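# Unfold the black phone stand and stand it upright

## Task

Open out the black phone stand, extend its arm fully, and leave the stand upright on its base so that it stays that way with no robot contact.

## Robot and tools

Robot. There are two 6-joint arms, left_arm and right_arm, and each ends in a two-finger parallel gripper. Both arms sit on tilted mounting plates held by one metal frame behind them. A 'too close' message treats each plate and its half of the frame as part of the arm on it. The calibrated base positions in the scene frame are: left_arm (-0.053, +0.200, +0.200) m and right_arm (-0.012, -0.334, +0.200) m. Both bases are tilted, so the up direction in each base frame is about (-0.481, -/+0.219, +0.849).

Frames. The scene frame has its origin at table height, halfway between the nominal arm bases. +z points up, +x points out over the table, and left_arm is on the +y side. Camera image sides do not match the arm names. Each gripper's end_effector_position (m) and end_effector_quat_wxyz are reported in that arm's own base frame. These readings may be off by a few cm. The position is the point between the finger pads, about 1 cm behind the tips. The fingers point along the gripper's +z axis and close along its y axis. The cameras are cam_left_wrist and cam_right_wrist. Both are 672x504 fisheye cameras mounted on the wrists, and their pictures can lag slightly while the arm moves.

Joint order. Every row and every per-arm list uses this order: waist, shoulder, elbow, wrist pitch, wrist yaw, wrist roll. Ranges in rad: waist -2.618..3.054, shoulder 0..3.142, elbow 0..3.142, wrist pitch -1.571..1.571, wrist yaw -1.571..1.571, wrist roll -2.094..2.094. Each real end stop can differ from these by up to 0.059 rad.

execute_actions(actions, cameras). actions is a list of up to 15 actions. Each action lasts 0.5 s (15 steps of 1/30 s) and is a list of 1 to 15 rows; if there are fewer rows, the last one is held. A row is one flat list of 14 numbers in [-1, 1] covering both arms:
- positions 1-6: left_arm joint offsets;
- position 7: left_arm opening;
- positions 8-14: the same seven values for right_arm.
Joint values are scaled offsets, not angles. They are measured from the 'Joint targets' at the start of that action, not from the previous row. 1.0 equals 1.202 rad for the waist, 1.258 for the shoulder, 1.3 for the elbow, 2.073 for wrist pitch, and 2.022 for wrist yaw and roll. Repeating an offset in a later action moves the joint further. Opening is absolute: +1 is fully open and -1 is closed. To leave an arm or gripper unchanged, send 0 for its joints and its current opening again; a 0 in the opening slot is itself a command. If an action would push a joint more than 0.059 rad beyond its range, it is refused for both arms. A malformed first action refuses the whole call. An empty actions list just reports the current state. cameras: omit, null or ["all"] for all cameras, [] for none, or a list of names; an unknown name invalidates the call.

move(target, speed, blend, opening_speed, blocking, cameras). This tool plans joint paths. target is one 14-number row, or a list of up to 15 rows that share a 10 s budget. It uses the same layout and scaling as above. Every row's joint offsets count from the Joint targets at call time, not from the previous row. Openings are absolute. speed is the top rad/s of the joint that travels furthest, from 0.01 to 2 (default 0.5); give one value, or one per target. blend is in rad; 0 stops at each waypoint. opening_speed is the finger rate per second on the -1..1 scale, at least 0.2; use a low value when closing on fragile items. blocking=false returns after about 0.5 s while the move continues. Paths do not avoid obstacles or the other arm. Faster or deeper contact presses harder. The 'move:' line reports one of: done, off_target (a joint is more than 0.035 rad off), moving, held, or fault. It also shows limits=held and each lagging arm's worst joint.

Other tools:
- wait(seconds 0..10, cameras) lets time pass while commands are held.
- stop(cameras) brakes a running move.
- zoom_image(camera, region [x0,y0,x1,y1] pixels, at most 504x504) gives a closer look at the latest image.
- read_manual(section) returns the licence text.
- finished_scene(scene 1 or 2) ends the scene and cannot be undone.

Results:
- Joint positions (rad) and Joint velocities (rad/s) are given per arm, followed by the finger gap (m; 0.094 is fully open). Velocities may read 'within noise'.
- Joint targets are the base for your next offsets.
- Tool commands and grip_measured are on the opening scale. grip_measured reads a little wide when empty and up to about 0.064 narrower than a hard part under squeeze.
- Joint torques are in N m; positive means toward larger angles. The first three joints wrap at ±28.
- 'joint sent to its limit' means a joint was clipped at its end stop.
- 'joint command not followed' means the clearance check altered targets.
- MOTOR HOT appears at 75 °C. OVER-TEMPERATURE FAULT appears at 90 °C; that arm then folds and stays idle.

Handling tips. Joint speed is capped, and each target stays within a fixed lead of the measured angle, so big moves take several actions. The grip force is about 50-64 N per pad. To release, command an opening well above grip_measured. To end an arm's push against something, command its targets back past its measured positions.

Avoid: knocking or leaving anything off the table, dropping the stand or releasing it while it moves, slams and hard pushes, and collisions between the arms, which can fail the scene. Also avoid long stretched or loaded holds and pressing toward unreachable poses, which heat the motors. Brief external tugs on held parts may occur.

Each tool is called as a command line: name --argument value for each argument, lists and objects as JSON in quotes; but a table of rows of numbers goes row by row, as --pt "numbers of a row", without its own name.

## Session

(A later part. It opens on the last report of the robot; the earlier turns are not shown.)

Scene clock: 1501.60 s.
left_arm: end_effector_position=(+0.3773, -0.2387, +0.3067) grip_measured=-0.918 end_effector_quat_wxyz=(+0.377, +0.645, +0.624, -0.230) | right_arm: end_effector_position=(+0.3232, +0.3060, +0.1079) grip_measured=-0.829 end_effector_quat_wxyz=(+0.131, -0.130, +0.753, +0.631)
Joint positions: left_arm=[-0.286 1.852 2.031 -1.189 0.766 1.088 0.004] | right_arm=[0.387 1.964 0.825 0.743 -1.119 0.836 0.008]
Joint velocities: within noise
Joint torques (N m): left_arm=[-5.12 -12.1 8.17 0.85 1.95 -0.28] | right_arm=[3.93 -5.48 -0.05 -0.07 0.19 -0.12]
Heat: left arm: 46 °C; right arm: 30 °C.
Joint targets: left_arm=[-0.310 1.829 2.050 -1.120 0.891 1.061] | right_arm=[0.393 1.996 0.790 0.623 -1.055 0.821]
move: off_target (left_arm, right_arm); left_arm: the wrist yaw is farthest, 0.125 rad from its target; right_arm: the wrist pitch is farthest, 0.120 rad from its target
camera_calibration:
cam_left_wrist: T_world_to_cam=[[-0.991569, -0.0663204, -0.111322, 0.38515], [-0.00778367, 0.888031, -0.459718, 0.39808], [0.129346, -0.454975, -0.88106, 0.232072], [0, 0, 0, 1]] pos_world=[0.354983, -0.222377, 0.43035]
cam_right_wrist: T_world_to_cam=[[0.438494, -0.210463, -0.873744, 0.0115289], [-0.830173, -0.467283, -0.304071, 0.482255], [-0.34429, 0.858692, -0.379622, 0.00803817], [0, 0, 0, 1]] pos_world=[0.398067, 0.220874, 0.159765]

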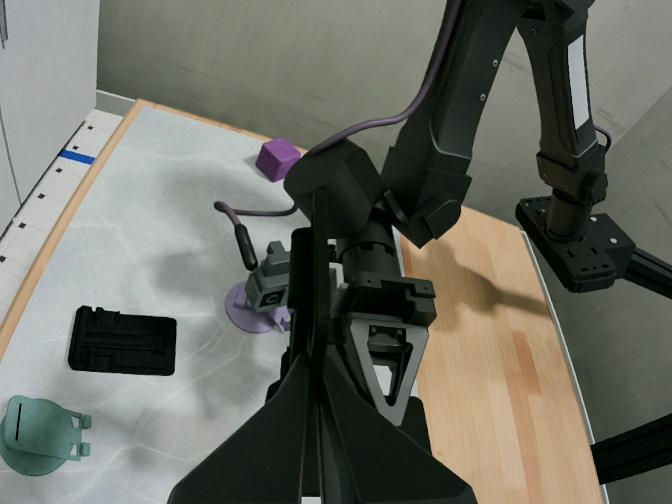

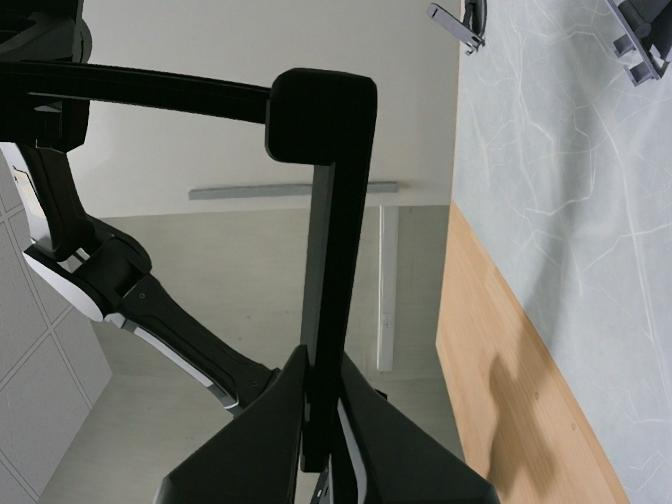

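move --target '[0.0146,0.0874,0.1135,-0.0917,-0.0025,-0.0336,-1,-0.0137,0.0199,0.0596,-0.012,-0.01,-0.0445,-1]' --speed 0.12

Scene clock: 1575.97 s.
left_arm: end_effector_position=(+0.3824, -0.2354, +0.3064) grip_measured=-0.918 end_effector_quat_wxyz=(+0.351, +0.627, +0.650, -0.247) | right_arm: end_effector_position=(+0.3338, +0.3056, +0.1092) grip_measured=-0.829 end_effector_quat_wxyz=(+0.139, -0.138, +0.755, +0.626)
Joint positions: left_arm=[-0.275 1.924 2.154 -1.298 0.766 1.054 0.004] | right_arm=[0.376 1.976 0.872 0.683 -1.122 0.79 0.008]
Joint velocities: within noise
Joint torques (N m): left_arm=[-4.57 -9.54 10.47 0.06 1.9 -0.69] | right_arm=[3.52 -4.82 2.65 0.17 -0.01 -0.57]
Heat: left arm: 45 °C; right arm: 32 °C.
Joint targets: left_arm=[-0.293 1.939 2.197 -1.310 0.886 0.993] | right_arm=[0.376 2.021 0.867 0.598 -1.075 0.731]
move: off_target (left_arm, right_arm); left_arm: the wrist yaw is farthest, 0.120 rad from its target; right_arm: the wrist pitch is farthest, 0.085 rad from its target
camera_calibration:
cam_left_wrist: T_world_to_cam=[[-0.994803, -0.0970535, -0.0307963, 0.359668], [-0.0731561, 0.891632, -0.446812, 0.416895], [0.0708236, -0.442237, -0.894098, 0.26207], [0, 0, 0, 1]] pos_world=[0.369736, -0.220913, 0.431666]
cam_right_wrist: T_world_to_cam=[[0.457649, -0.21881, -0.861788, 0.00277653], [-0.8233, -0.470299, -0.3178, 0.491385], [-0.33576, 0.854951, -0.395378, 0.0124724], [0, 0, 0, 1]] pos_world=[0.407474, 0.221042, 0.163486]

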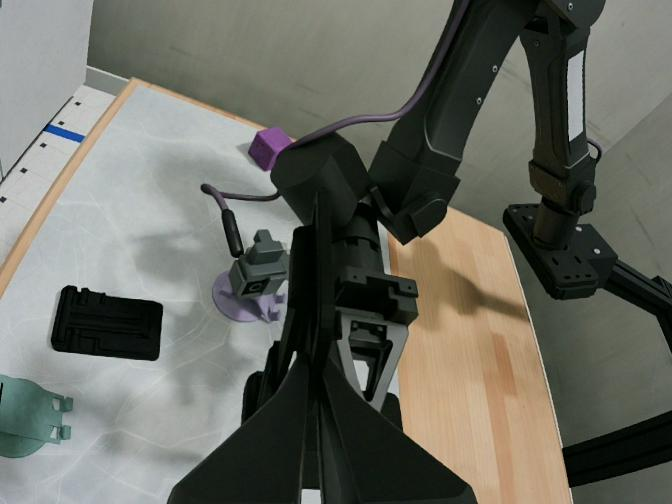

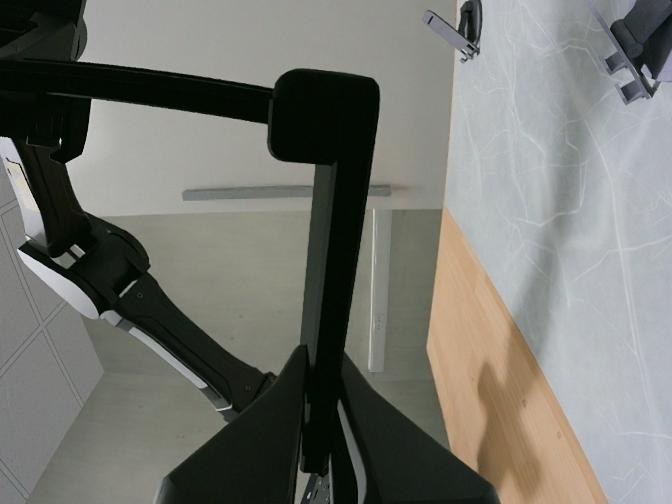

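move --target '[0.0146,0.0874,0.1135,-0.0917,-0.0025,-0.0336,-1,-0.0137,0.0199,0.0596,-0.012,-0.01,-0.0445,-1]' --speed 0.12

Scene clock: 1581.00 s.
left_arm: end_effector_position=(+0.3851, -0.2322, +0.3037) grip_measured=-0.918 end_effector_quat_wxyz=(+0.310, +0.592, +0.688, -0.282) | right_arm: end_effector_position=(+0.3483, +0.3047, +0.1059) grip_measured=-0.829 end_effector_quat_wxyz=(+0.155, -0.156, +0.755, +0.618)
Joint positions: left_arm=[-0.261 2.024 2.315 -1.448 0.783 0.986 0.004] | right_arm=[0.361 2.012 0.935 0.622 -1.128 0.707 0.008]
Joint velocities: within noise
Joint torques (N m): left_arm=[-4.36 -9.24 9.02 -0.37 1.64 -0.69] | right_arm=[3.59 -5.85 3.92 0.45 -0.12 -0.66]
Heat: left arm: 45 °C; right arm: 32 °C.
Joint targets: left_arm=[-0.275 2.048 2.345 -1.500 0.881 0.925] | right_arm=[0.360 2.046 0.945 0.573 -1.095 0.641]
move: off_target (left_arm, right_arm); left_arm: the wrist yaw is farthest, 0.098 rad from its target; right_arm: the wrist roll is farthest, 0.066 rad from its target
camera_calibration:
cam_left_wrist: T_world_to_cam=[[-0.983251, -0.14624, 0.108774, 0.304337], [-0.17911, 0.885763, -0.428185, 0.446836], [-0.0337307, -0.440496, -0.897121, 0.302524], [0, 0, 0, 1]] pos_world=[0.389476, -0.218025, 0.429625]
cam_right_wrist: T_world_to_cam=[[0.500399, -0.227257, -0.835437, -0.0220237], [-0.804379, -0.478978, -0.351503, 0.501466], [-0.320275, 0.8479, -0.42248, 0.0164567], [0, 0, 0, 1]] pos_world=[0.41966, 0.221233, 0.16482]

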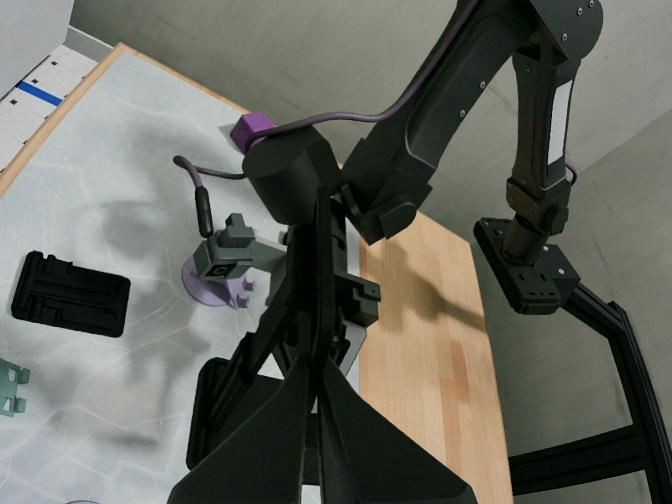

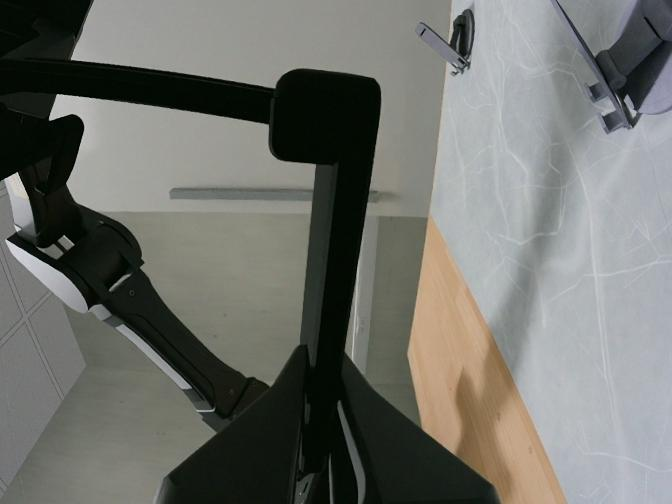

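move --target '[0,0,0,-0.01,0,-0.02,-1,-0.0333,0.0707,0.157,-0.0859,-0.0168,-0.156,-1]' --speed 0.15

Scene clock: 1665.33 s.
left_arm: end_effector_position=(+0.3818, -0.2327, +0.3039) grip_measured=-0.918 end_effector_quat_wxyz=(+0.299, +0.575, +0.701, -0.296) | right_arm: end_effector_position=(+0.3865, +0.3026, +0.1077) grip_measured=-0.830 end_effector_quat_wxyz=(+0.213, -0.242, +0.736, +0.596)
Joint positions: left_arm=[-0.261 2.024 2.315 -1.462 0.794 0.943 0.004] | right_arm=[0.321 2.101 1.136 0.426 -1.171 0.406 0.008]
Joint velocities: within noise
Joint torques (N m): left_arm=[-4.44 -9.22 8.99 -0.45 1.53 -0.68] | right_arm=[3.85 -6.78 4.71 0.52 -0.08 -0.79]
Heat: left arm: 48 °C; right arm: 31 °C.
Joint targets: left_arm=[-0.275 2.048 2.345 -1.521 0.881 0.885] | right_arm=[0.320 2.135 1.149 0.395 -1.129 0.325]
move: off_target (left_arm, right_arm); left_arm: the wrist yaw is farthest, 0.087 rad from its target; right_arm: the wrist roll is farthest, 0.080 rad from its target
camera_calibration:
cam_left_wrist: T_world_to_cam=[[-0.973098, -0.168002, 0.157657, 0.277229], [-0.220582, 0.876922, -0.427027, 0.460215], [-0.0665117, -0.450315, -0.890389, 0.310529], [0, 0, 0, 1]] pos_world=[0.39194, -0.217161, 0.429308]
cam_right_wrist: T_world_to_cam=[[0.674234, -0.208862, -0.708368, -0.126486], [-0.687094, -0.529062, -0.497991, 0.517383], [-0.270759, 0.822478, -0.50022, 0.0281536], [0, 0, 0, 1]] pos_world=[0.448395, 0.224154, 0.182136]

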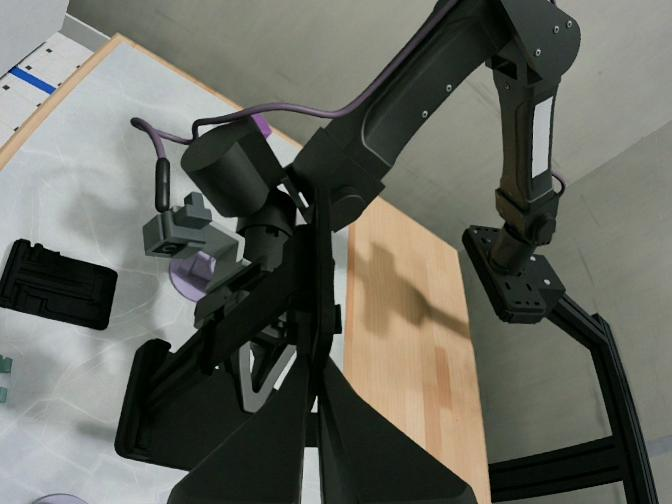

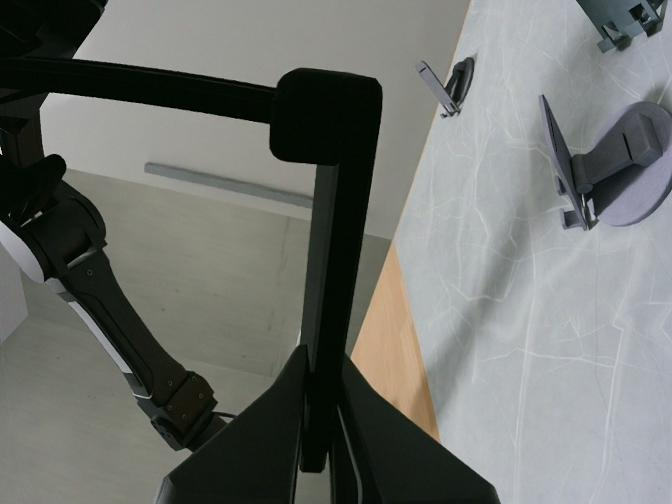

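zoom_image --camera "cam_left_wrist" --region '[80, 180, 420, 504]'

Scaled by 1.482 from the camera's 672x504 image, which has a finer 960x720 frame.

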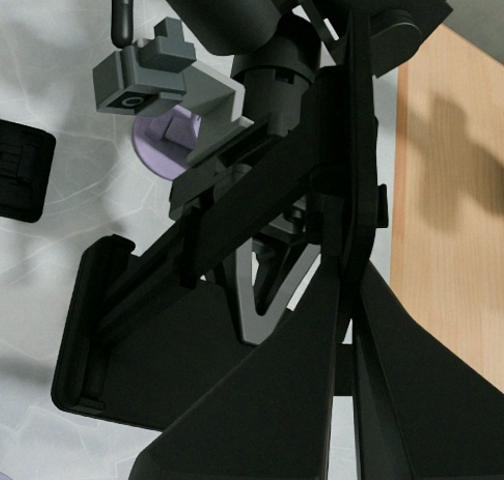

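move --target '[0,0,0,0,0,0,-1,0,0,0,0,0,0,-0.55]' --opening_speed 0.3

Scene clock: 1695.60 s.
left_arm: end_effector_position=(+0.3834, -0.2337, +0.3016) grip_measured=-0.918 end_effector_quat_wxyz=(+0.293, +0.564, +0.710, -0.303) | right_arm: end_effector_position=(+0.3882, +0.3022, +0.1044) grip_measured=-0.552 end_effector_quat_wxyz=(+0.233, -0.261, +0.732, +0.585)
Joint positions: left_arm=[-0.261 2.032 2.315 -1.459 0.798 0.913 0.004] | right_arm=[0.321 2.105 1.136 0.424 -1.159 0.342 0.021]
Joint velocities: within noise
Joint torques (N m): left_arm=[-4.46 -9.81 8.99 -0.5 1.47 -0.3] | right_arm=[3.86 -7.09 4.67 0.54 -0.19 -0.14]
Heat: left arm: 48 °C; right arm: 31 °C.
Joint targets: left_arm=[-0.275 2.048 2.345 -1.521 0.881 0.885] | right_arm=[0.320 2.135 1.149 0.395 -1.129 0.325]
move: off_target (left_arm); left_arm: the wrist yaw is farthest, 0.083 rad from its target
camera_calibration:
cam_left_wrist: T_world_to_cam=[[-0.964955, -0.184542, 0.186565, 0.263218], [-0.248611, 0.870451, -0.424862, 0.468999], [-0.083991, -0.456354, -0.885825, 0.31198], [0, 0, 0, 1]] pos_world=[0.396795, -0.217292, 0.426512]
cam_right_wrist: T_world_to_cam=[[0.715464, -0.21388, -0.665106, -0.149047], [-0.65519, -0.535921, -0.53246, 0.510072], [-0.242562, 0.816728, -0.523564, 0.020496], [0, 0, 0, 1]] pos_world=[0.445804, 0.224741, 0.183192]

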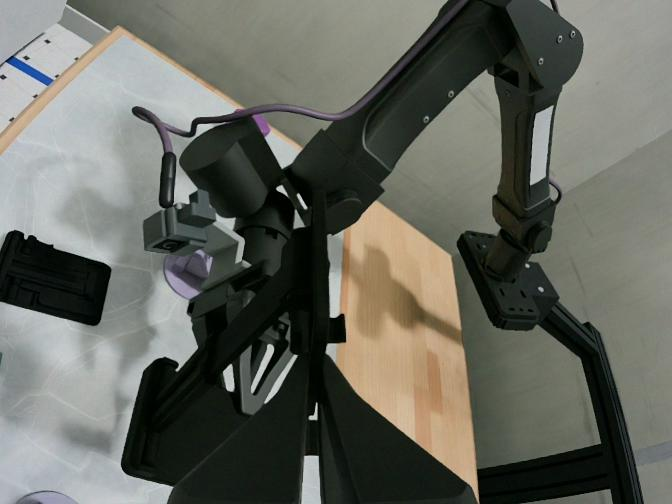

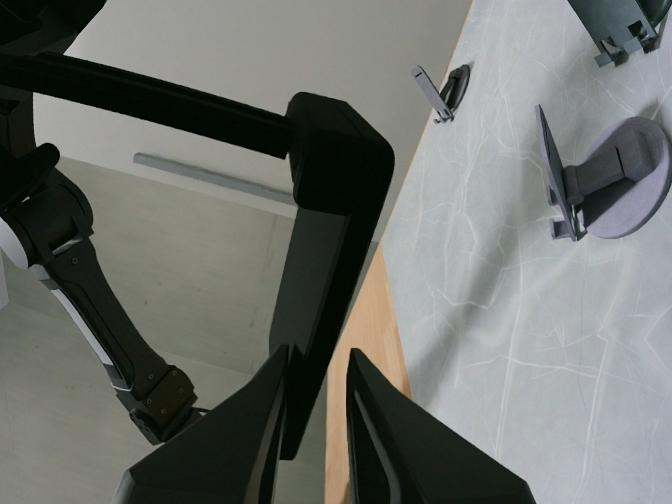

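move --pt "0 0 0 0 0 0 -1 -0.077 -0.065 -0.008 -0.078 -0.055 -0.042 -0.55" --pt "0 0 0 0 0 0 -1 -0.1597 -0.088 0.027 -0.2219 -0.09 -0.1607 -0.55" --speed 0.2 --blend 0.03

Scene clock: 1707.17 s.
left_arm: end_effector_position=(+0.3735, -0.2344, +0.2995) grip_measured=-0.918 end_effector_quat_wxyz=(+0.269, +0.546, +0.722, -0.328) | right_arm: end_effector_position=(+0.3904, +0.2253, +0.1042) grip_measured=-0.551 end_effector_quat_wxyz=(+0.210, -0.232, +0.748, +0.585)
Joint positions: left_arm=[-0.261 2.038 2.318 -1.511 0.824 0.884 0.004] | right_arm=[0.132 2.053 1.168 -0.042 -1.282 0.018 0.021]
Joint velocities: within noise
Joint torques (N m): left_arm=[-4.48 -10.3 8.73 -0.17 1.19 -0.04] | right_arm=[2.62 -11.33 4.59 0.13 -0.95 -0.14]
Heat: left arm: 46 °C; right arm: 32 °C.
Joint targets: left_arm=[-0.275 2.048 2.345 -1.521 0.881 0.885] | right_arm=[0.128 2.024 1.184 -0.065 -1.311 0.000]
move: off_target (left_arm); left_arm: the wrist yaw is farthest, 0.057 rad from its target
camera_calibration:
cam_left_wrist: T_world_to_cam=[[-0.944617, -0.191034, 0.266843, 0.220825], [-0.291019, 0.863429, -0.412066, 0.476624], [-0.151681, -0.466901, -0.871204, 0.327437], [0, 0, 0, 1]] pos_world=[0.396967, -0.216465, 0.42274]
cam_right_wrist: T_world_to_cam=[[0.658424, -0.243056, -0.712321, -0.133482], [-0.70571, -0.528358, -0.472028, 0.481856], [-0.261632, 0.813487, -0.519411, 0.0914726], [0, 0, 0, 1]] pos_world=[0.451871, 0.147737, 0.179879]

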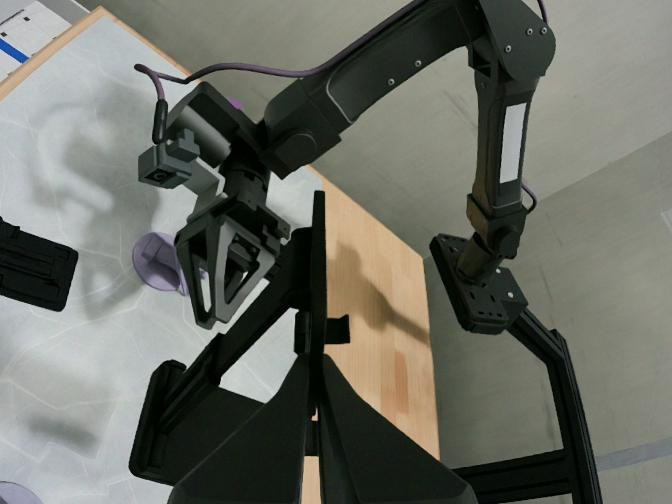

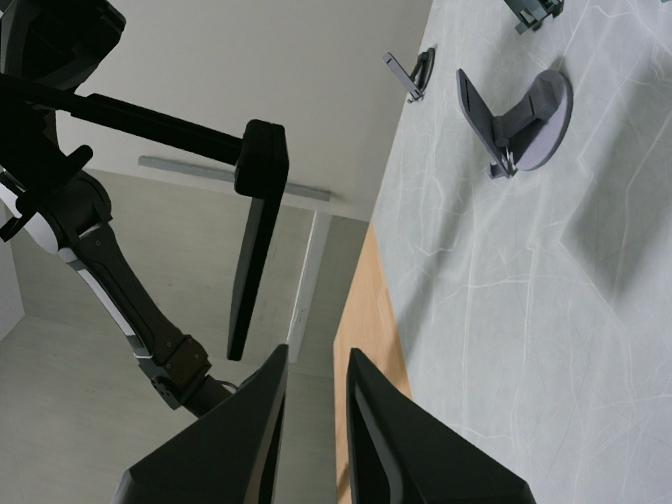

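zoom_image --camera "cam_right_wrist" --region '[80, 80, 380, 380]'

Scaled by 1.680 from the camera's 672x504 image, which has a finer 960x720 frame.

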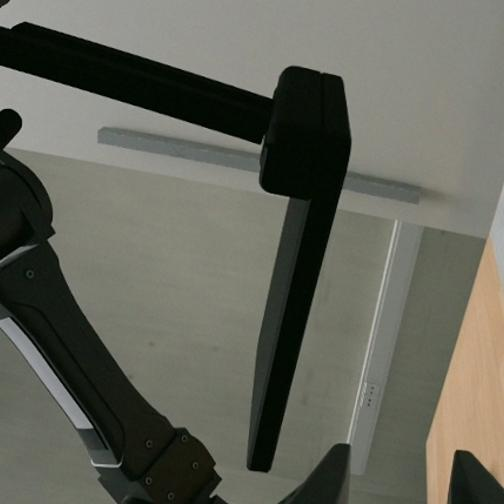

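move --target '[0,0,0,0,0,0.03,-1,-0.166,0,0.09,0.055,0,0,-0.55]' --speed 0.3

Scene clock: 1768.47 s.
left_arm: end_effector_position=(+0.3735, -0.2344, +0.2995) grip_measured=-0.918 end_effector_quat_wxyz=(+0.276, +0.563, +0.709, -0.322) | right_arm: end_effector_position=(+0.4615, +0.1378, +0.1447) grip_measured=-0.551 end_effector_quat_wxyz=(+0.339, -0.208, +0.743, +0.538)
Joint positions: left_arm=[-0.261 2.038 2.318 -1.511 0.824 0.931 0.004] | right_arm=[-0.075 2.053 1.288 0.025 -1.283 0.016 0.021]
Joint velocities: within noise
Joint torques (N m): left_arm=[-4.48 -10.3 8.72 -0.17 1.19 0.11] | right_arm=[2.29 -12.26 5.07 0.74 -0.91 -0.13]
Heat: left arm: 46 °C; right arm: 42 °C.
Joint targets: left_arm=[-0.275 2.048 2.345 -1.521 0.881 0.945] | right_arm=[-0.072 2.024 1.301 0.049 -1.311 0.000]
move: off_target (left_arm); left_arm: the wrist yaw is farthest, 0.057 rad from its target
camera_calibration:
cam_left_wrist: T_world_to_cam=[[-0.959102, -0.162403, 0.231839, 0.243429], [-0.249394, 0.872232, -0.42073, 0.465734], [-0.133889, -0.461342, -0.877062, 0.323849], [0, 0, 0, 1]] pos_world=[0.392984, -0.21729, 0.423547]
cam_right_wrist: T_world_to_cam=[[0.717167, -0.380965, -0.583555, -0.199445], [-0.696831, -0.380167, -0.608193, 0.500143], [0.00985172, 0.842816, -0.538112, 0.0756764], [0, 0, 0, 1]] pos_world=[0.490805, 0.0503755, 0.228519]

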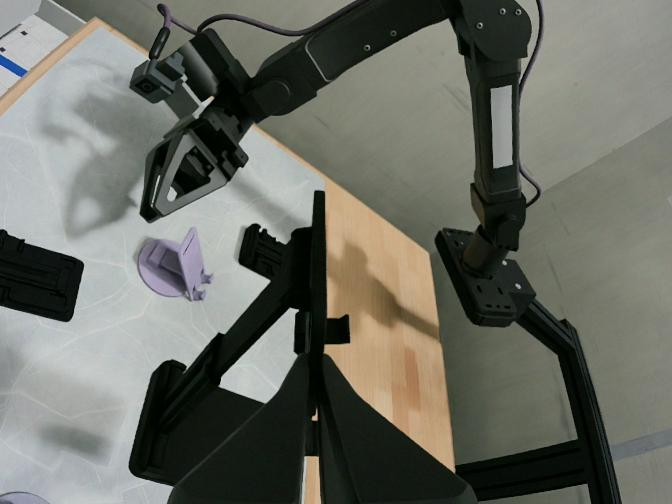

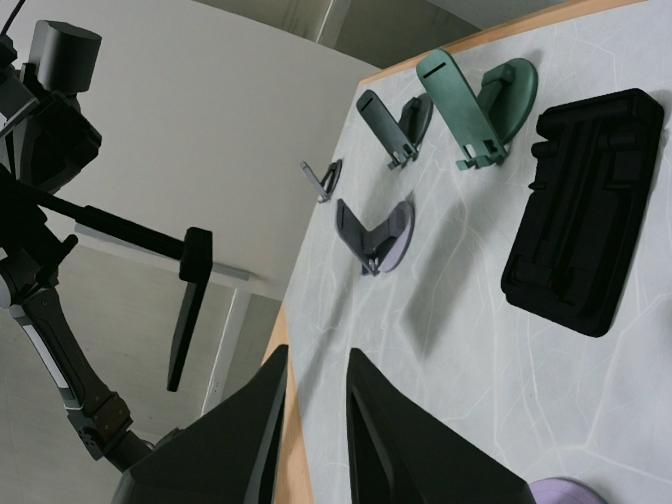

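zoom_image --camera "cam_left_wrist" --region '[120, 180, 380, 380]'

Scaled by 1.938 from the camera's 672x504 image, which has a finer 960x720 frame.

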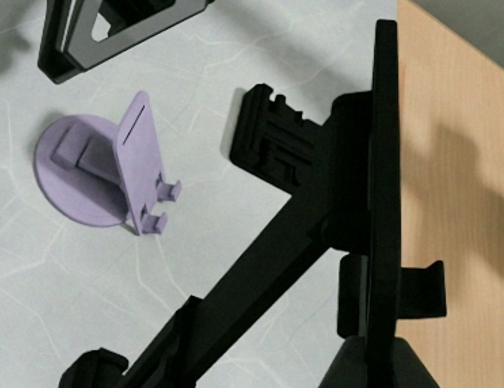

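zoom_image --camera "cam_right_wrist" --region '[100, 200, 300, 400]'

Scaled by 2.520 from the camera's 672x504 image, which has a finer 960x720 frame.

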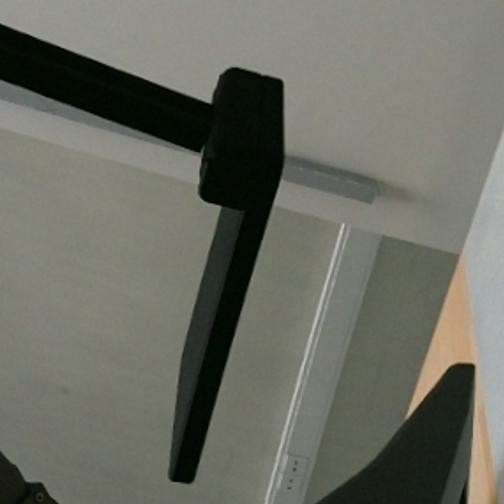

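move --pt "-0.0591 -0.1653 -0.3962 0.1934 -0.0351 -0.047 -1 0 0 0 0 0 0 -0.55" --pt "0.0058 -0.07 -0.4846 0.2706 -0.0203 0.0025 -1 0 0 0 0 0 0 -0.55" --speed 0.25 --blend 0.05

Scene clock: 1831.73 s.
left_arm: end_effector_position=(+0.3905, -0.2362, +0.1855) grip_measured=-0.918 end_effector_quat_wxyz=(+0.285, +0.569, +0.708, -0.307) | right_arm: end_effector_position=(+0.4616, +0.1378, +0.1448) grip_measured=-0.551 end_effector_quat_wxyz=(+0.340, -0.208, +0.743, +0.538)
Joint positions: left_arm=[-0.261 1.946 1.715 -0.974 0.803 0.936 0.004] | right_arm=[-0.075 2.053 1.288 0.027 -1.283 0.016 0.021]
Joint velocities: within noise
Joint torques (N m): left_arm=[-3.88 -9.2 5.71 0.07 0.96 0.11] | right_arm=[2.29 -12.26 5.07 0.74 -0.91 -0.13]
Heat: left arm: 47 °C; right arm: 46 °C.
Joint targets: left_arm=[-0.268 1.960 1.715 -0.960 0.840 0.950] | right_arm=[-0.072 2.024 1.301 0.049 -1.311 0.000]
move: off_target (left_arm); left_arm: the wrist yaw is farthest, 0.037 rad from its target
camera_calibration:
cam_left_wrist: T_world_to_cam=[[-0.965634, -0.169472, 0.197055, 0.293204], [-0.239081, 0.876556, -0.417719, 0.420072], [-0.101938, -0.450476, -0.88695, 0.217269], [0, 0, 0, 1]] pos_world=[0.405707, -0.220653, 0.310402]
cam_right_wrist: T_world_to_cam=[[0.718059, -0.381032, -0.582414, -0.200026], [-0.6959, -0.380237, -0.609215, 0.500038], [0.0106749, 0.842754, -0.538193, 0.0753969], [0, 0, 0, 1]] pos_world=[0.490802, 0.0503758, 0.228711]

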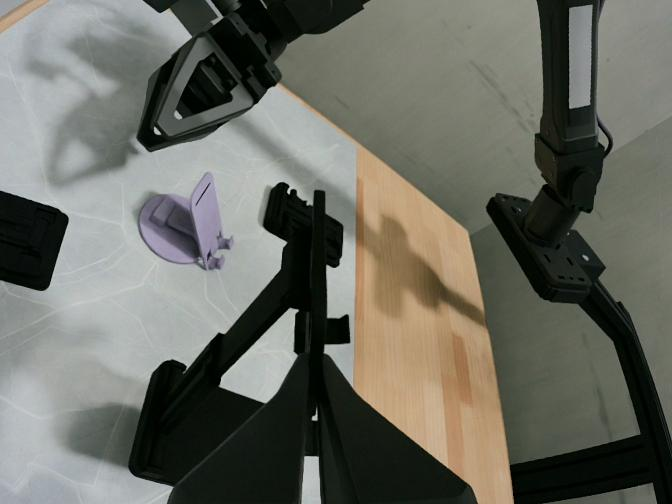

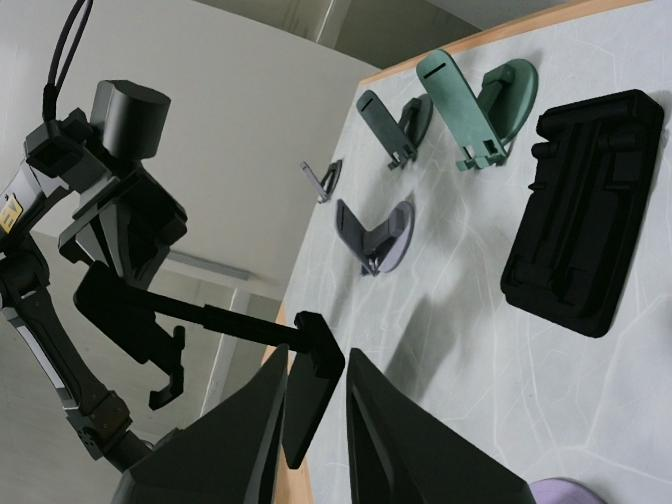

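move --target '[0,0,0,0,0,0,-1,0,0,0.03,0.019,-0.074,0,-0.55]' --speed 0.2

Scene clock: 1844.67 s.
left_arm: end_effector_position=(+0.3908, -0.2363, +0.1856) grip_measured=-0.918 end_effector_quat_wxyz=(+0.286, +0.570, +0.707, -0.307) | right_arm: end_effector_position=(+0.4518, +0.1442, +0.1754) grip_measured=-0.551 end_effector_quat_wxyz=(+0.347, -0.256, +0.691, +0.580)
Joint positions: left_arm=[-0.261 1.946 1.715 -0.972 0.803 0.937 0.004] | right_arm=[-0.075 2.053 1.323 0.065 -1.432 0.016 0.021]
Joint velocities: within noise
Joint torques (N m): left_arm=[-3.88 -9.2 5.71 0.07 0.96 0.1] | right_arm=[2.32 -12.45 5.65 0.78 -0.9 -0.13]
Heat: left arm: 47 °C; right arm: 46 °C.
Joint targets: left_arm=[-0.268 1.960 1.715 -0.960 0.840 0.950] | right_arm=[-0.072 2.024 1.340 0.089 -1.461 0.000]
move: off_target (left_arm); left_arm: the wrist yaw is farthest, 0.037 rad from its target
camera_calibration:
cam_left_wrist: T_world_to_cam=[[-0.96632, -0.16845, 0.194551, 0.294404], [-0.237103, 0.876662, -0.418623, 0.419664], [-0.100039, -0.450652, -0.887077, 0.216598], [0, 0, 0, 1]] pos_world=[0.405661, -0.2207, 0.310544]
cam_right_wrist: T_world_to_cam=[[0.799286, -0.243365, -0.549468, -0.235053], [-0.599068, -0.394975, -0.6965, 0.48788], [-0.0475228, 0.885872, -0.46149, 0.0932051], [0, 0, 0, 1]] pos_world=[0.484578, 0.0529291, 0.253667]

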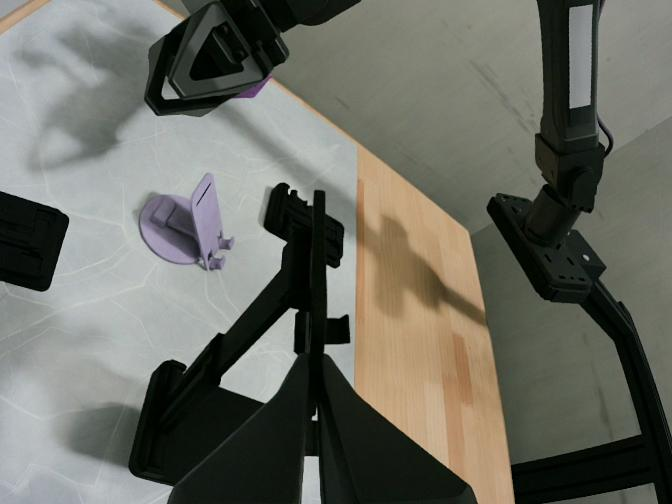

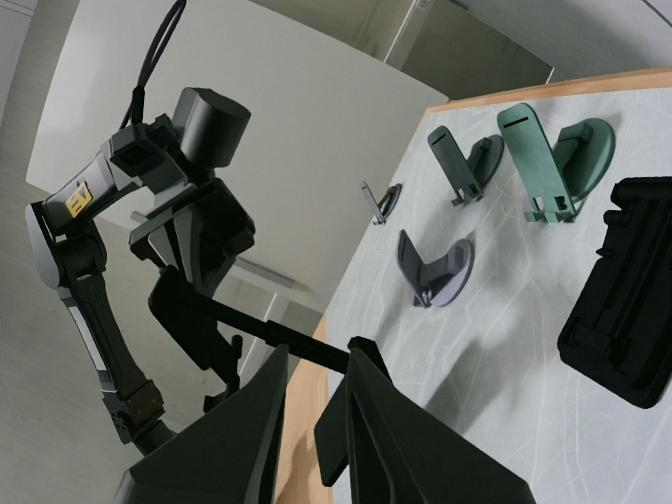

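move --target '[0,0,0,0,0,0,-1,-0.04,0,-0.03,0.0,0.2,0,-0.55]' --speed 0.3

Scene clock: 1849.47 s.
left_arm: end_effector_position=(+0.3908, -0.2363, +0.1856) grip_measured=-0.918 end_effector_quat_wxyz=(+0.286, +0.570, +0.707, -0.307) | right_arm: end_effector_position=(+0.5007, +0.0999, +0.1323) grip_measured=-0.551 end_effector_quat_wxyz=(+0.395, -0.168, +0.790, +0.437)
Joint positions: left_arm=[-0.261 1.946 1.715 -0.972 0.803 0.937 0.004] | right_arm=[-0.115 2.053 1.31 0.067 -1.061 0.015 0.021]
Joint velocities: within noise
Joint torques (N m): left_arm=[-3.88 -9.21 5.71 0.07 0.96 0.1] | right_arm=[1.5 -12.49 3.45 0.83 -0.52 -0.13]
Heat: left arm: 47 °C; right arm: 47 °C.
Joint targets: left_arm=[-0.268 1.960 1.715 -0.960 0.840 0.950] | right_arm=[-0.120 2.024 1.301 0.089 -1.057 0.000]
move: off_target (left_arm); left_arm: the wrist yaw is farthest, 0.037 rad from its target
camera_calibration:
cam_left_wrist: T_world_to_cam=[[-0.96632, -0.16845, 0.194551, 0.294404], [-0.237103, 0.876662, -0.418623, 0.419664], [-0.100039, -0.450652, -0.887077, 0.216598], [0, 0, 0, 1]] pos_world=[0.405661, -0.2207, 0.310544]
cam_right_wrist: T_world_to_cam=[[0.640649, -0.603439, -0.474795, -0.203036], [-0.740058, -0.320458, -0.591288, 0.518968], [0.204654, 0.730184, -0.651881, 0.0293584], [0, 0, 0, 1]] pos_world=[0.508133, 0.0223509, 0.229597]

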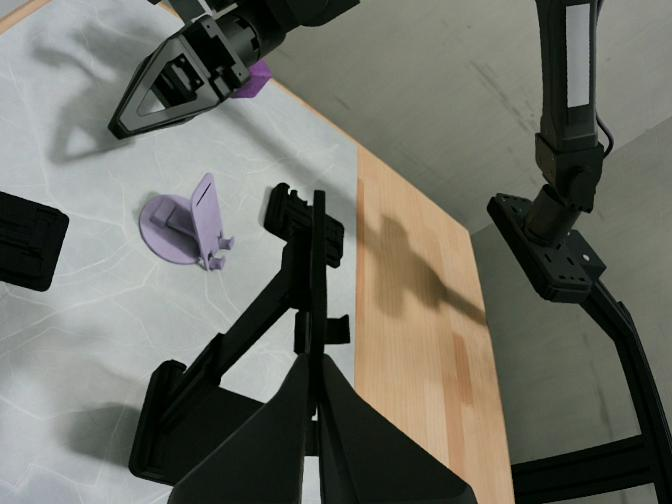

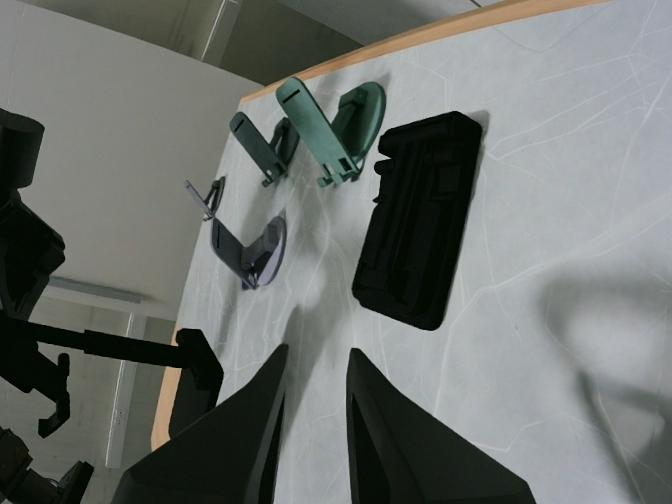

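move --target '[0,0,0,0,0,0,-1,-0.03,0.03,0.0,0.0,-0.05,0,-1]' --speed 0.3

Scene clock: 1857.27 s.
left_arm: end_effector_position=(+0.3908, -0.2363, +0.1856) grip_measured=-0.918 end_effector_quat_wxyz=(+0.286, +0.570, +0.707, -0.307) | right_arm: end_effector_position=(+0.4966, +0.0875, +0.1392) grip_measured=-0.987 end_effector_quat_wxyz=(+0.398, -0.167, +0.778, +0.456)
Joint positions: left_arm=[-0.261 1.946 1.715 -0.972 0.803 0.937 0.004] | right_arm=[-0.153 2.053 1.31 0.067 -1.13 0.015 0.001]
Joint velocities: within noise
Joint torques (N m): left_arm=[-3.86 -9.2 5.71 0.07 0.96 0.1] | right_arm=[1.39 -9.68 3.41 0.81 -0.88 -0.12]
Heat: left arm: 47 °C; right arm: 47 °C.
Joint targets: left_arm=[-0.268 1.960 1.715 -0.960 0.840 0.950] | right_arm=[-0.156 2.062 1.301 0.089 -1.158 0.000]
move: off_target (left_arm); left_arm: the wrist yaw is farthest, 0.037 rad from its target
camera_calibration:
cam_left_wrist: T_world_to_cam=[[-0.96632, -0.16845, 0.194551, 0.294404], [-0.237103, 0.876662, -0.418623, 0.419664], [-0.100039, -0.450652, -0.887077, 0.216598], [0, 0, 0, 1]] pos_world=[0.405661, -0.2207, 0.310544]
cam_right_wrist: T_world_to_cam=[[0.652552, -0.572629, -0.496257, -0.21026], [-0.731746, -0.306138, -0.608956, 0.513082], [0.196783, 0.76051, -0.61879, 0.0403708], [0, 0, 0, 1]] pos_world=[0.504706, 0.00597064, 0.233083]

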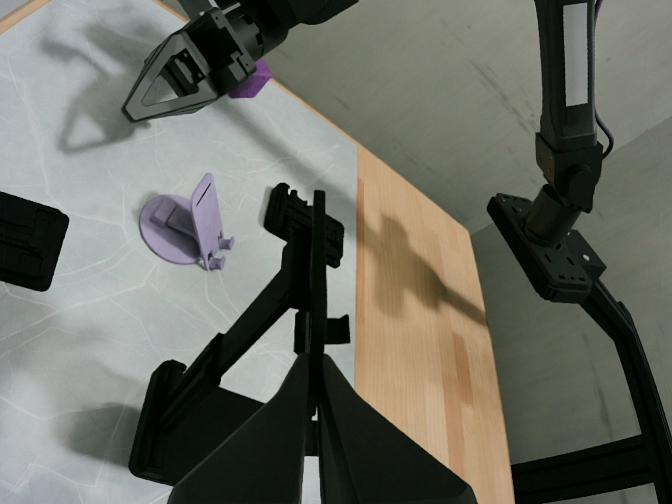

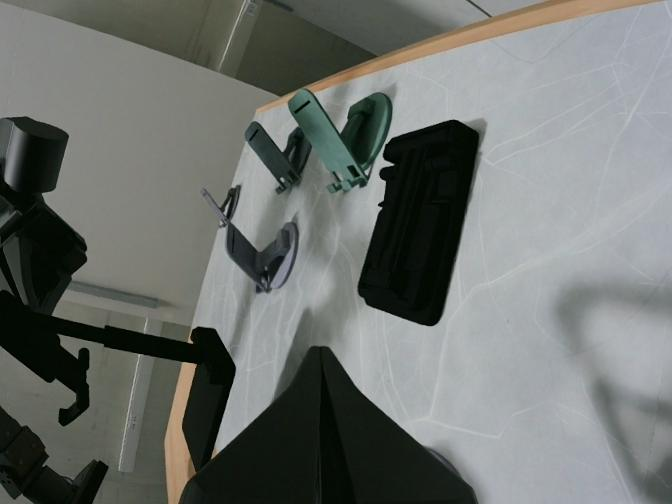

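zoom_image --camera "cam_right_wrist" --region '[120, 290, 320, 490]'

Scaled by 2.520 from the camera's 672x504 image, which has a finer 960x720 frame.

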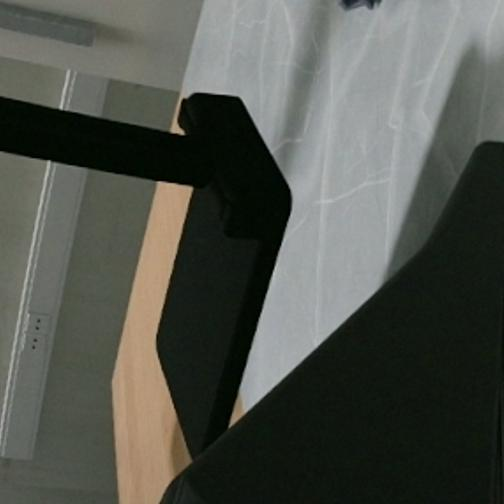

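move --target '[0.0666,0.0954,-0.0038,0.0121,0.0554,0.0712,-1,0,0,0,0,0,0,-1]' --speed 0.1

zoom_image --camera "cam_right_wrist" --region '[120, 290, 320, 490]'

Scene clock: 1899.50 s.
left_arm: end_effector_position=(+0.4129, -0.2168, +0.1516) grip_measured=-0.918 end_effector_quat_wxyz=(+0.301, +0.577, +0.684, -0.330) | right_arm: end_effector_position=(+0.4966, +0.0875, +0.1392) grip_measured=-0.987 end_effector_quat_wxyz=(+0.398, -0.167, +0.778, +0.456)
Joint positions: left_arm=[-0.183 2.058 1.715 -0.943 0.893 1.08 0.004] | right_arm=[-0.153 2.053 1.31 0.067 -1.13 0.015 0.001]
Joint velocities: within noise
Joint torques (N m): left_arm=[-3.64 -8.99 4.82 -0.1 1.2 0.11] | right_arm=[1.39 -9.66 3.41 0.81 -0.88 -0.12]
Heat: left arm: 47 °C; right arm: 43 °C.
Joint targets: left_arm=[-0.188 2.080 1.710 -0.935 0.952 1.094] | right_arm=[-0.156 2.062 1.301 0.089 -1.158 0.000]
move: off_target (left_arm); left_arm: the wrist yaw is farthest, 0.059 rad from its target
camera_calibration:
cam_left_wrist: T_world_to_cam=[[-0.974297, -0.118059, 0.191852, 0.340317], [-0.197139, 0.858961, -0.47257, 0.381362], [-0.109002, -0.498245, -0.860157, 0.18668], [0, 0, 0, 1]] pos_world=[0.427099, -0.194385, 0.275504]
cam_right_wrist: T_world_to_cam=[[0.652552, -0.572629, -0.496257, -0.21026], [-0.731746, -0.306138, -0.608956, 0.513082], [0.196783, 0.76051, -0.61879, 0.0403708], [0, 0, 0, 1]] pos_world=[0.504706, 0.00597064, 0.233083]

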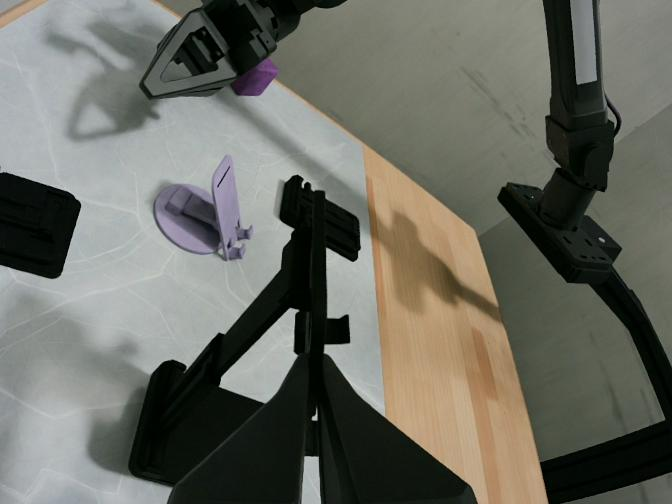

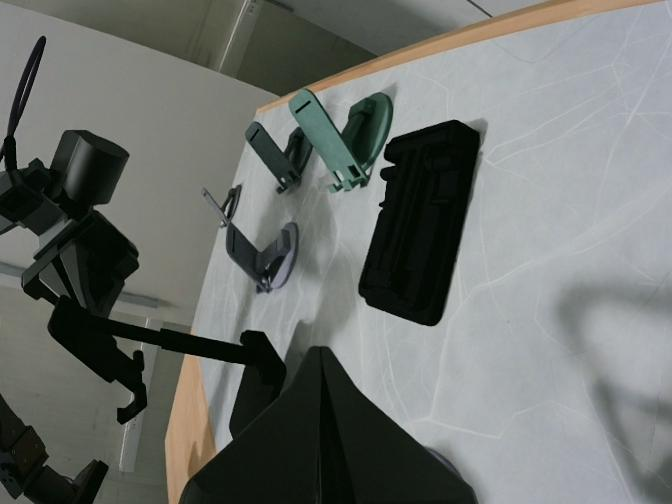

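Scaled by 2.520 from the camera's 672x504 image, which has a finer 960x720 frame.

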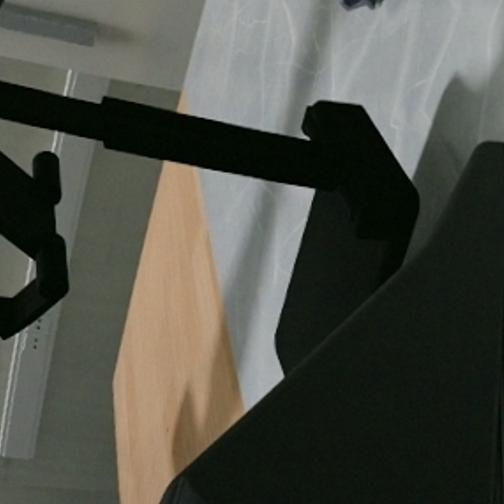

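move --target '[0,0,0,0,0,0,-1,0,0.02,0,0.02,0.07,0,-1]' --speed 0.2

zoom_image --camera "cam_right_wrist" --region '[120, 270, 320, 470]'

Scene clock: 1909.73 s.
left_arm: end_effector_position=(+0.4131, -0.2170, +0.1518) grip_measured=-0.918 end_effector_quat_wxyz=(+0.302, +0.577, +0.683, -0.330) | right_arm: end_effector_position=(+0.5124, +0.0756, +0.1311) grip_measured=-0.987 end_effector_quat_wxyz=(+0.420, -0.152, +0.796, +0.408)
Joint positions: left_arm=[-0.183 2.058 1.715 -0.942 0.895 1.081 0.004] | right_arm=[-0.153 2.058 1.31 0.105 -1.019 0.015 0.001]
Joint velocities: within noise
Joint torques (N m): left_arm=[-3.64 -8.99 4.81 -0.1 1.2 0.1] | right_arm=[1.4 -8.27 3.47 0.9 -0.49 -0.13]
Heat: left arm: 47 °C; right arm: 42 °C.
Joint targets: left_arm=[-0.188 2.080 1.710 -0.935 0.952 1.094] | right_arm=[-0.156 2.087 1.301 0.130 -1.016 0.000]
move: off_target (left_arm); left_arm: the wrist yaw is farthest, 0.057 rad from its target
camera_calibration:
cam_left_wrist: T_world_to_cam=[[-0.974926, -0.116419, 0.189646, 0.341358], [-0.194808, 0.858432, -0.474494, 0.380922], [-0.107558, -0.499541, -0.859587, 0.185875], [0, 0, 0, 1]] pos_world=[0.426997, -0.194403, 0.275783]
cam_right_wrist: T_world_to_cam=[[0.609391, -0.661422, -0.437223, -0.210278], [-0.743618, -0.285457, -0.604604, 0.520016], [0.27509, 0.693567, -0.6658, 0.0124453], [0, 0, 0, 1]] pos_world=[0.511411, 0.000728028, 0.230751]

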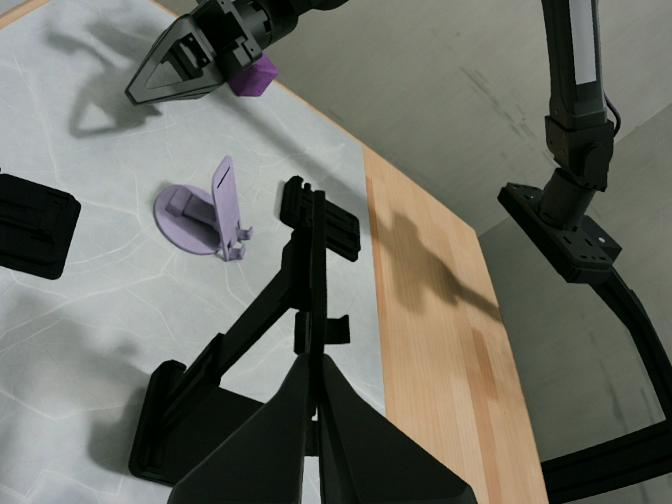

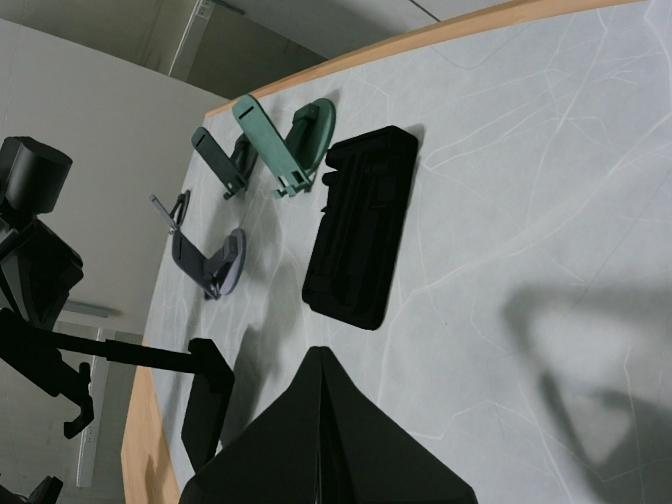

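Scaled by 2.520 from the camera's 672x504 image, which has a finer 960x720 frame.

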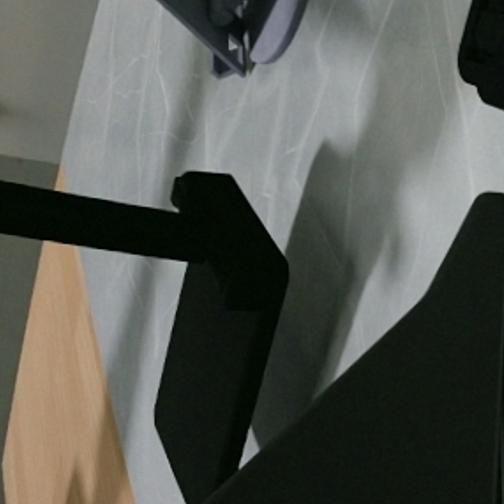

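move --target '[0.0095,0.0314,0.0055,0.0087,0.0015,0.009,-1,0,0,0,0,0,0,-1]' --speed 0.05

zoom_image --camera "cam_right_wrist" --region '[120, 270, 320, 470]'

Scene clock: 1929.20 s.
left_arm: end_effector_position=(+0.4199, -0.2136, +0.1369) grip_measured=-0.918 end_effector_quat_wxyz=(+0.300, +0.577, +0.684, -0.331) | right_arm: end_effector_position=(+0.5124, +0.0756, +0.1311) grip_measured=-0.987 end_effector_quat_wxyz=(+0.420, -0.152, +0.796, +0.408)
Joint positions: left_arm=[-0.173 2.096 1.715 -0.92 0.898 1.098 0.004] | right_arm=[-0.153 2.058 1.31 0.105 -1.019 0.015 0.001]
Joint velocities: within noise
Joint torques (N m): left_arm=[-3.56 -8.95 5.3 -0.13 1.19 0.1] | right_arm=[1.39 -8.27 3.47 0.9 -0.49 -0.12]
Heat: left arm: 47 °C; right arm: 39 °C.
Joint targets: left_arm=[-0.177 2.120 1.717 -0.917 0.955 1.112] | right_arm=[-0.156 2.087 1.301 0.130 -1.016 0.000]
move: off_target (left_arm); left_arm: the wrist yaw is farthest, 0.057 rad from its target
camera_calibration:
cam_left_wrist: T_world_to_cam=[[-0.974256, -0.116305, 0.193128, 0.350468], [-0.196334, 0.858761, -0.473268, 0.372851], [-0.110807, -0.499002, -0.859488, 0.176889], [0, 0, 0, 1]] pos_world=[0.43425, -0.191161, 0.260807]
cam_right_wrist: T_world_to_cam=[[0.609391, -0.661422, -0.437223, -0.210278], [-0.743618, -0.285457, -0.604604, 0.520016], [0.27509, 0.693567, -0.6658, 0.0124453], [0, 0, 0, 1]] pos_world=[0.511411, 0.000728028, 0.230751]

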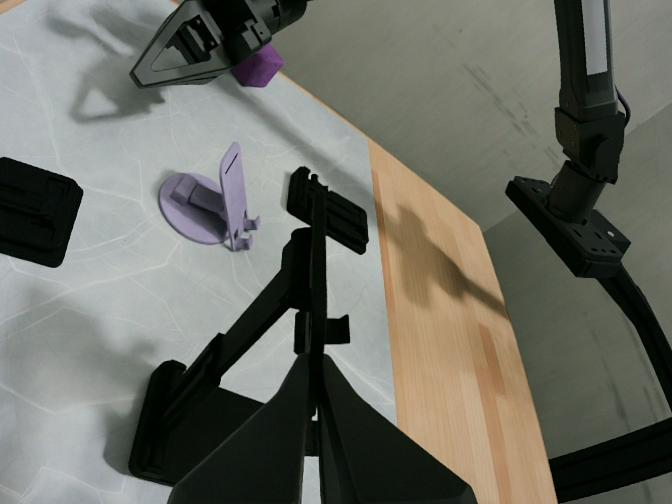

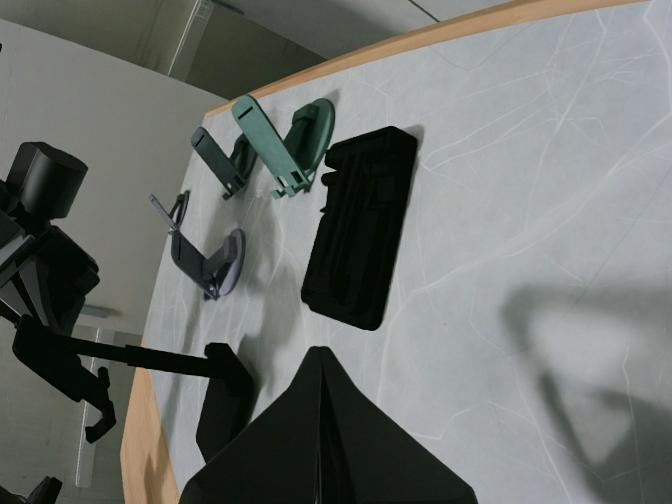

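Scaled by 2.520 from the camera's 672x504 image, which has a finer 960x720 frame.

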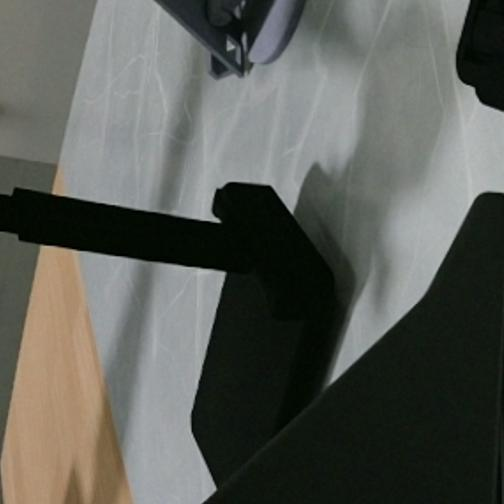

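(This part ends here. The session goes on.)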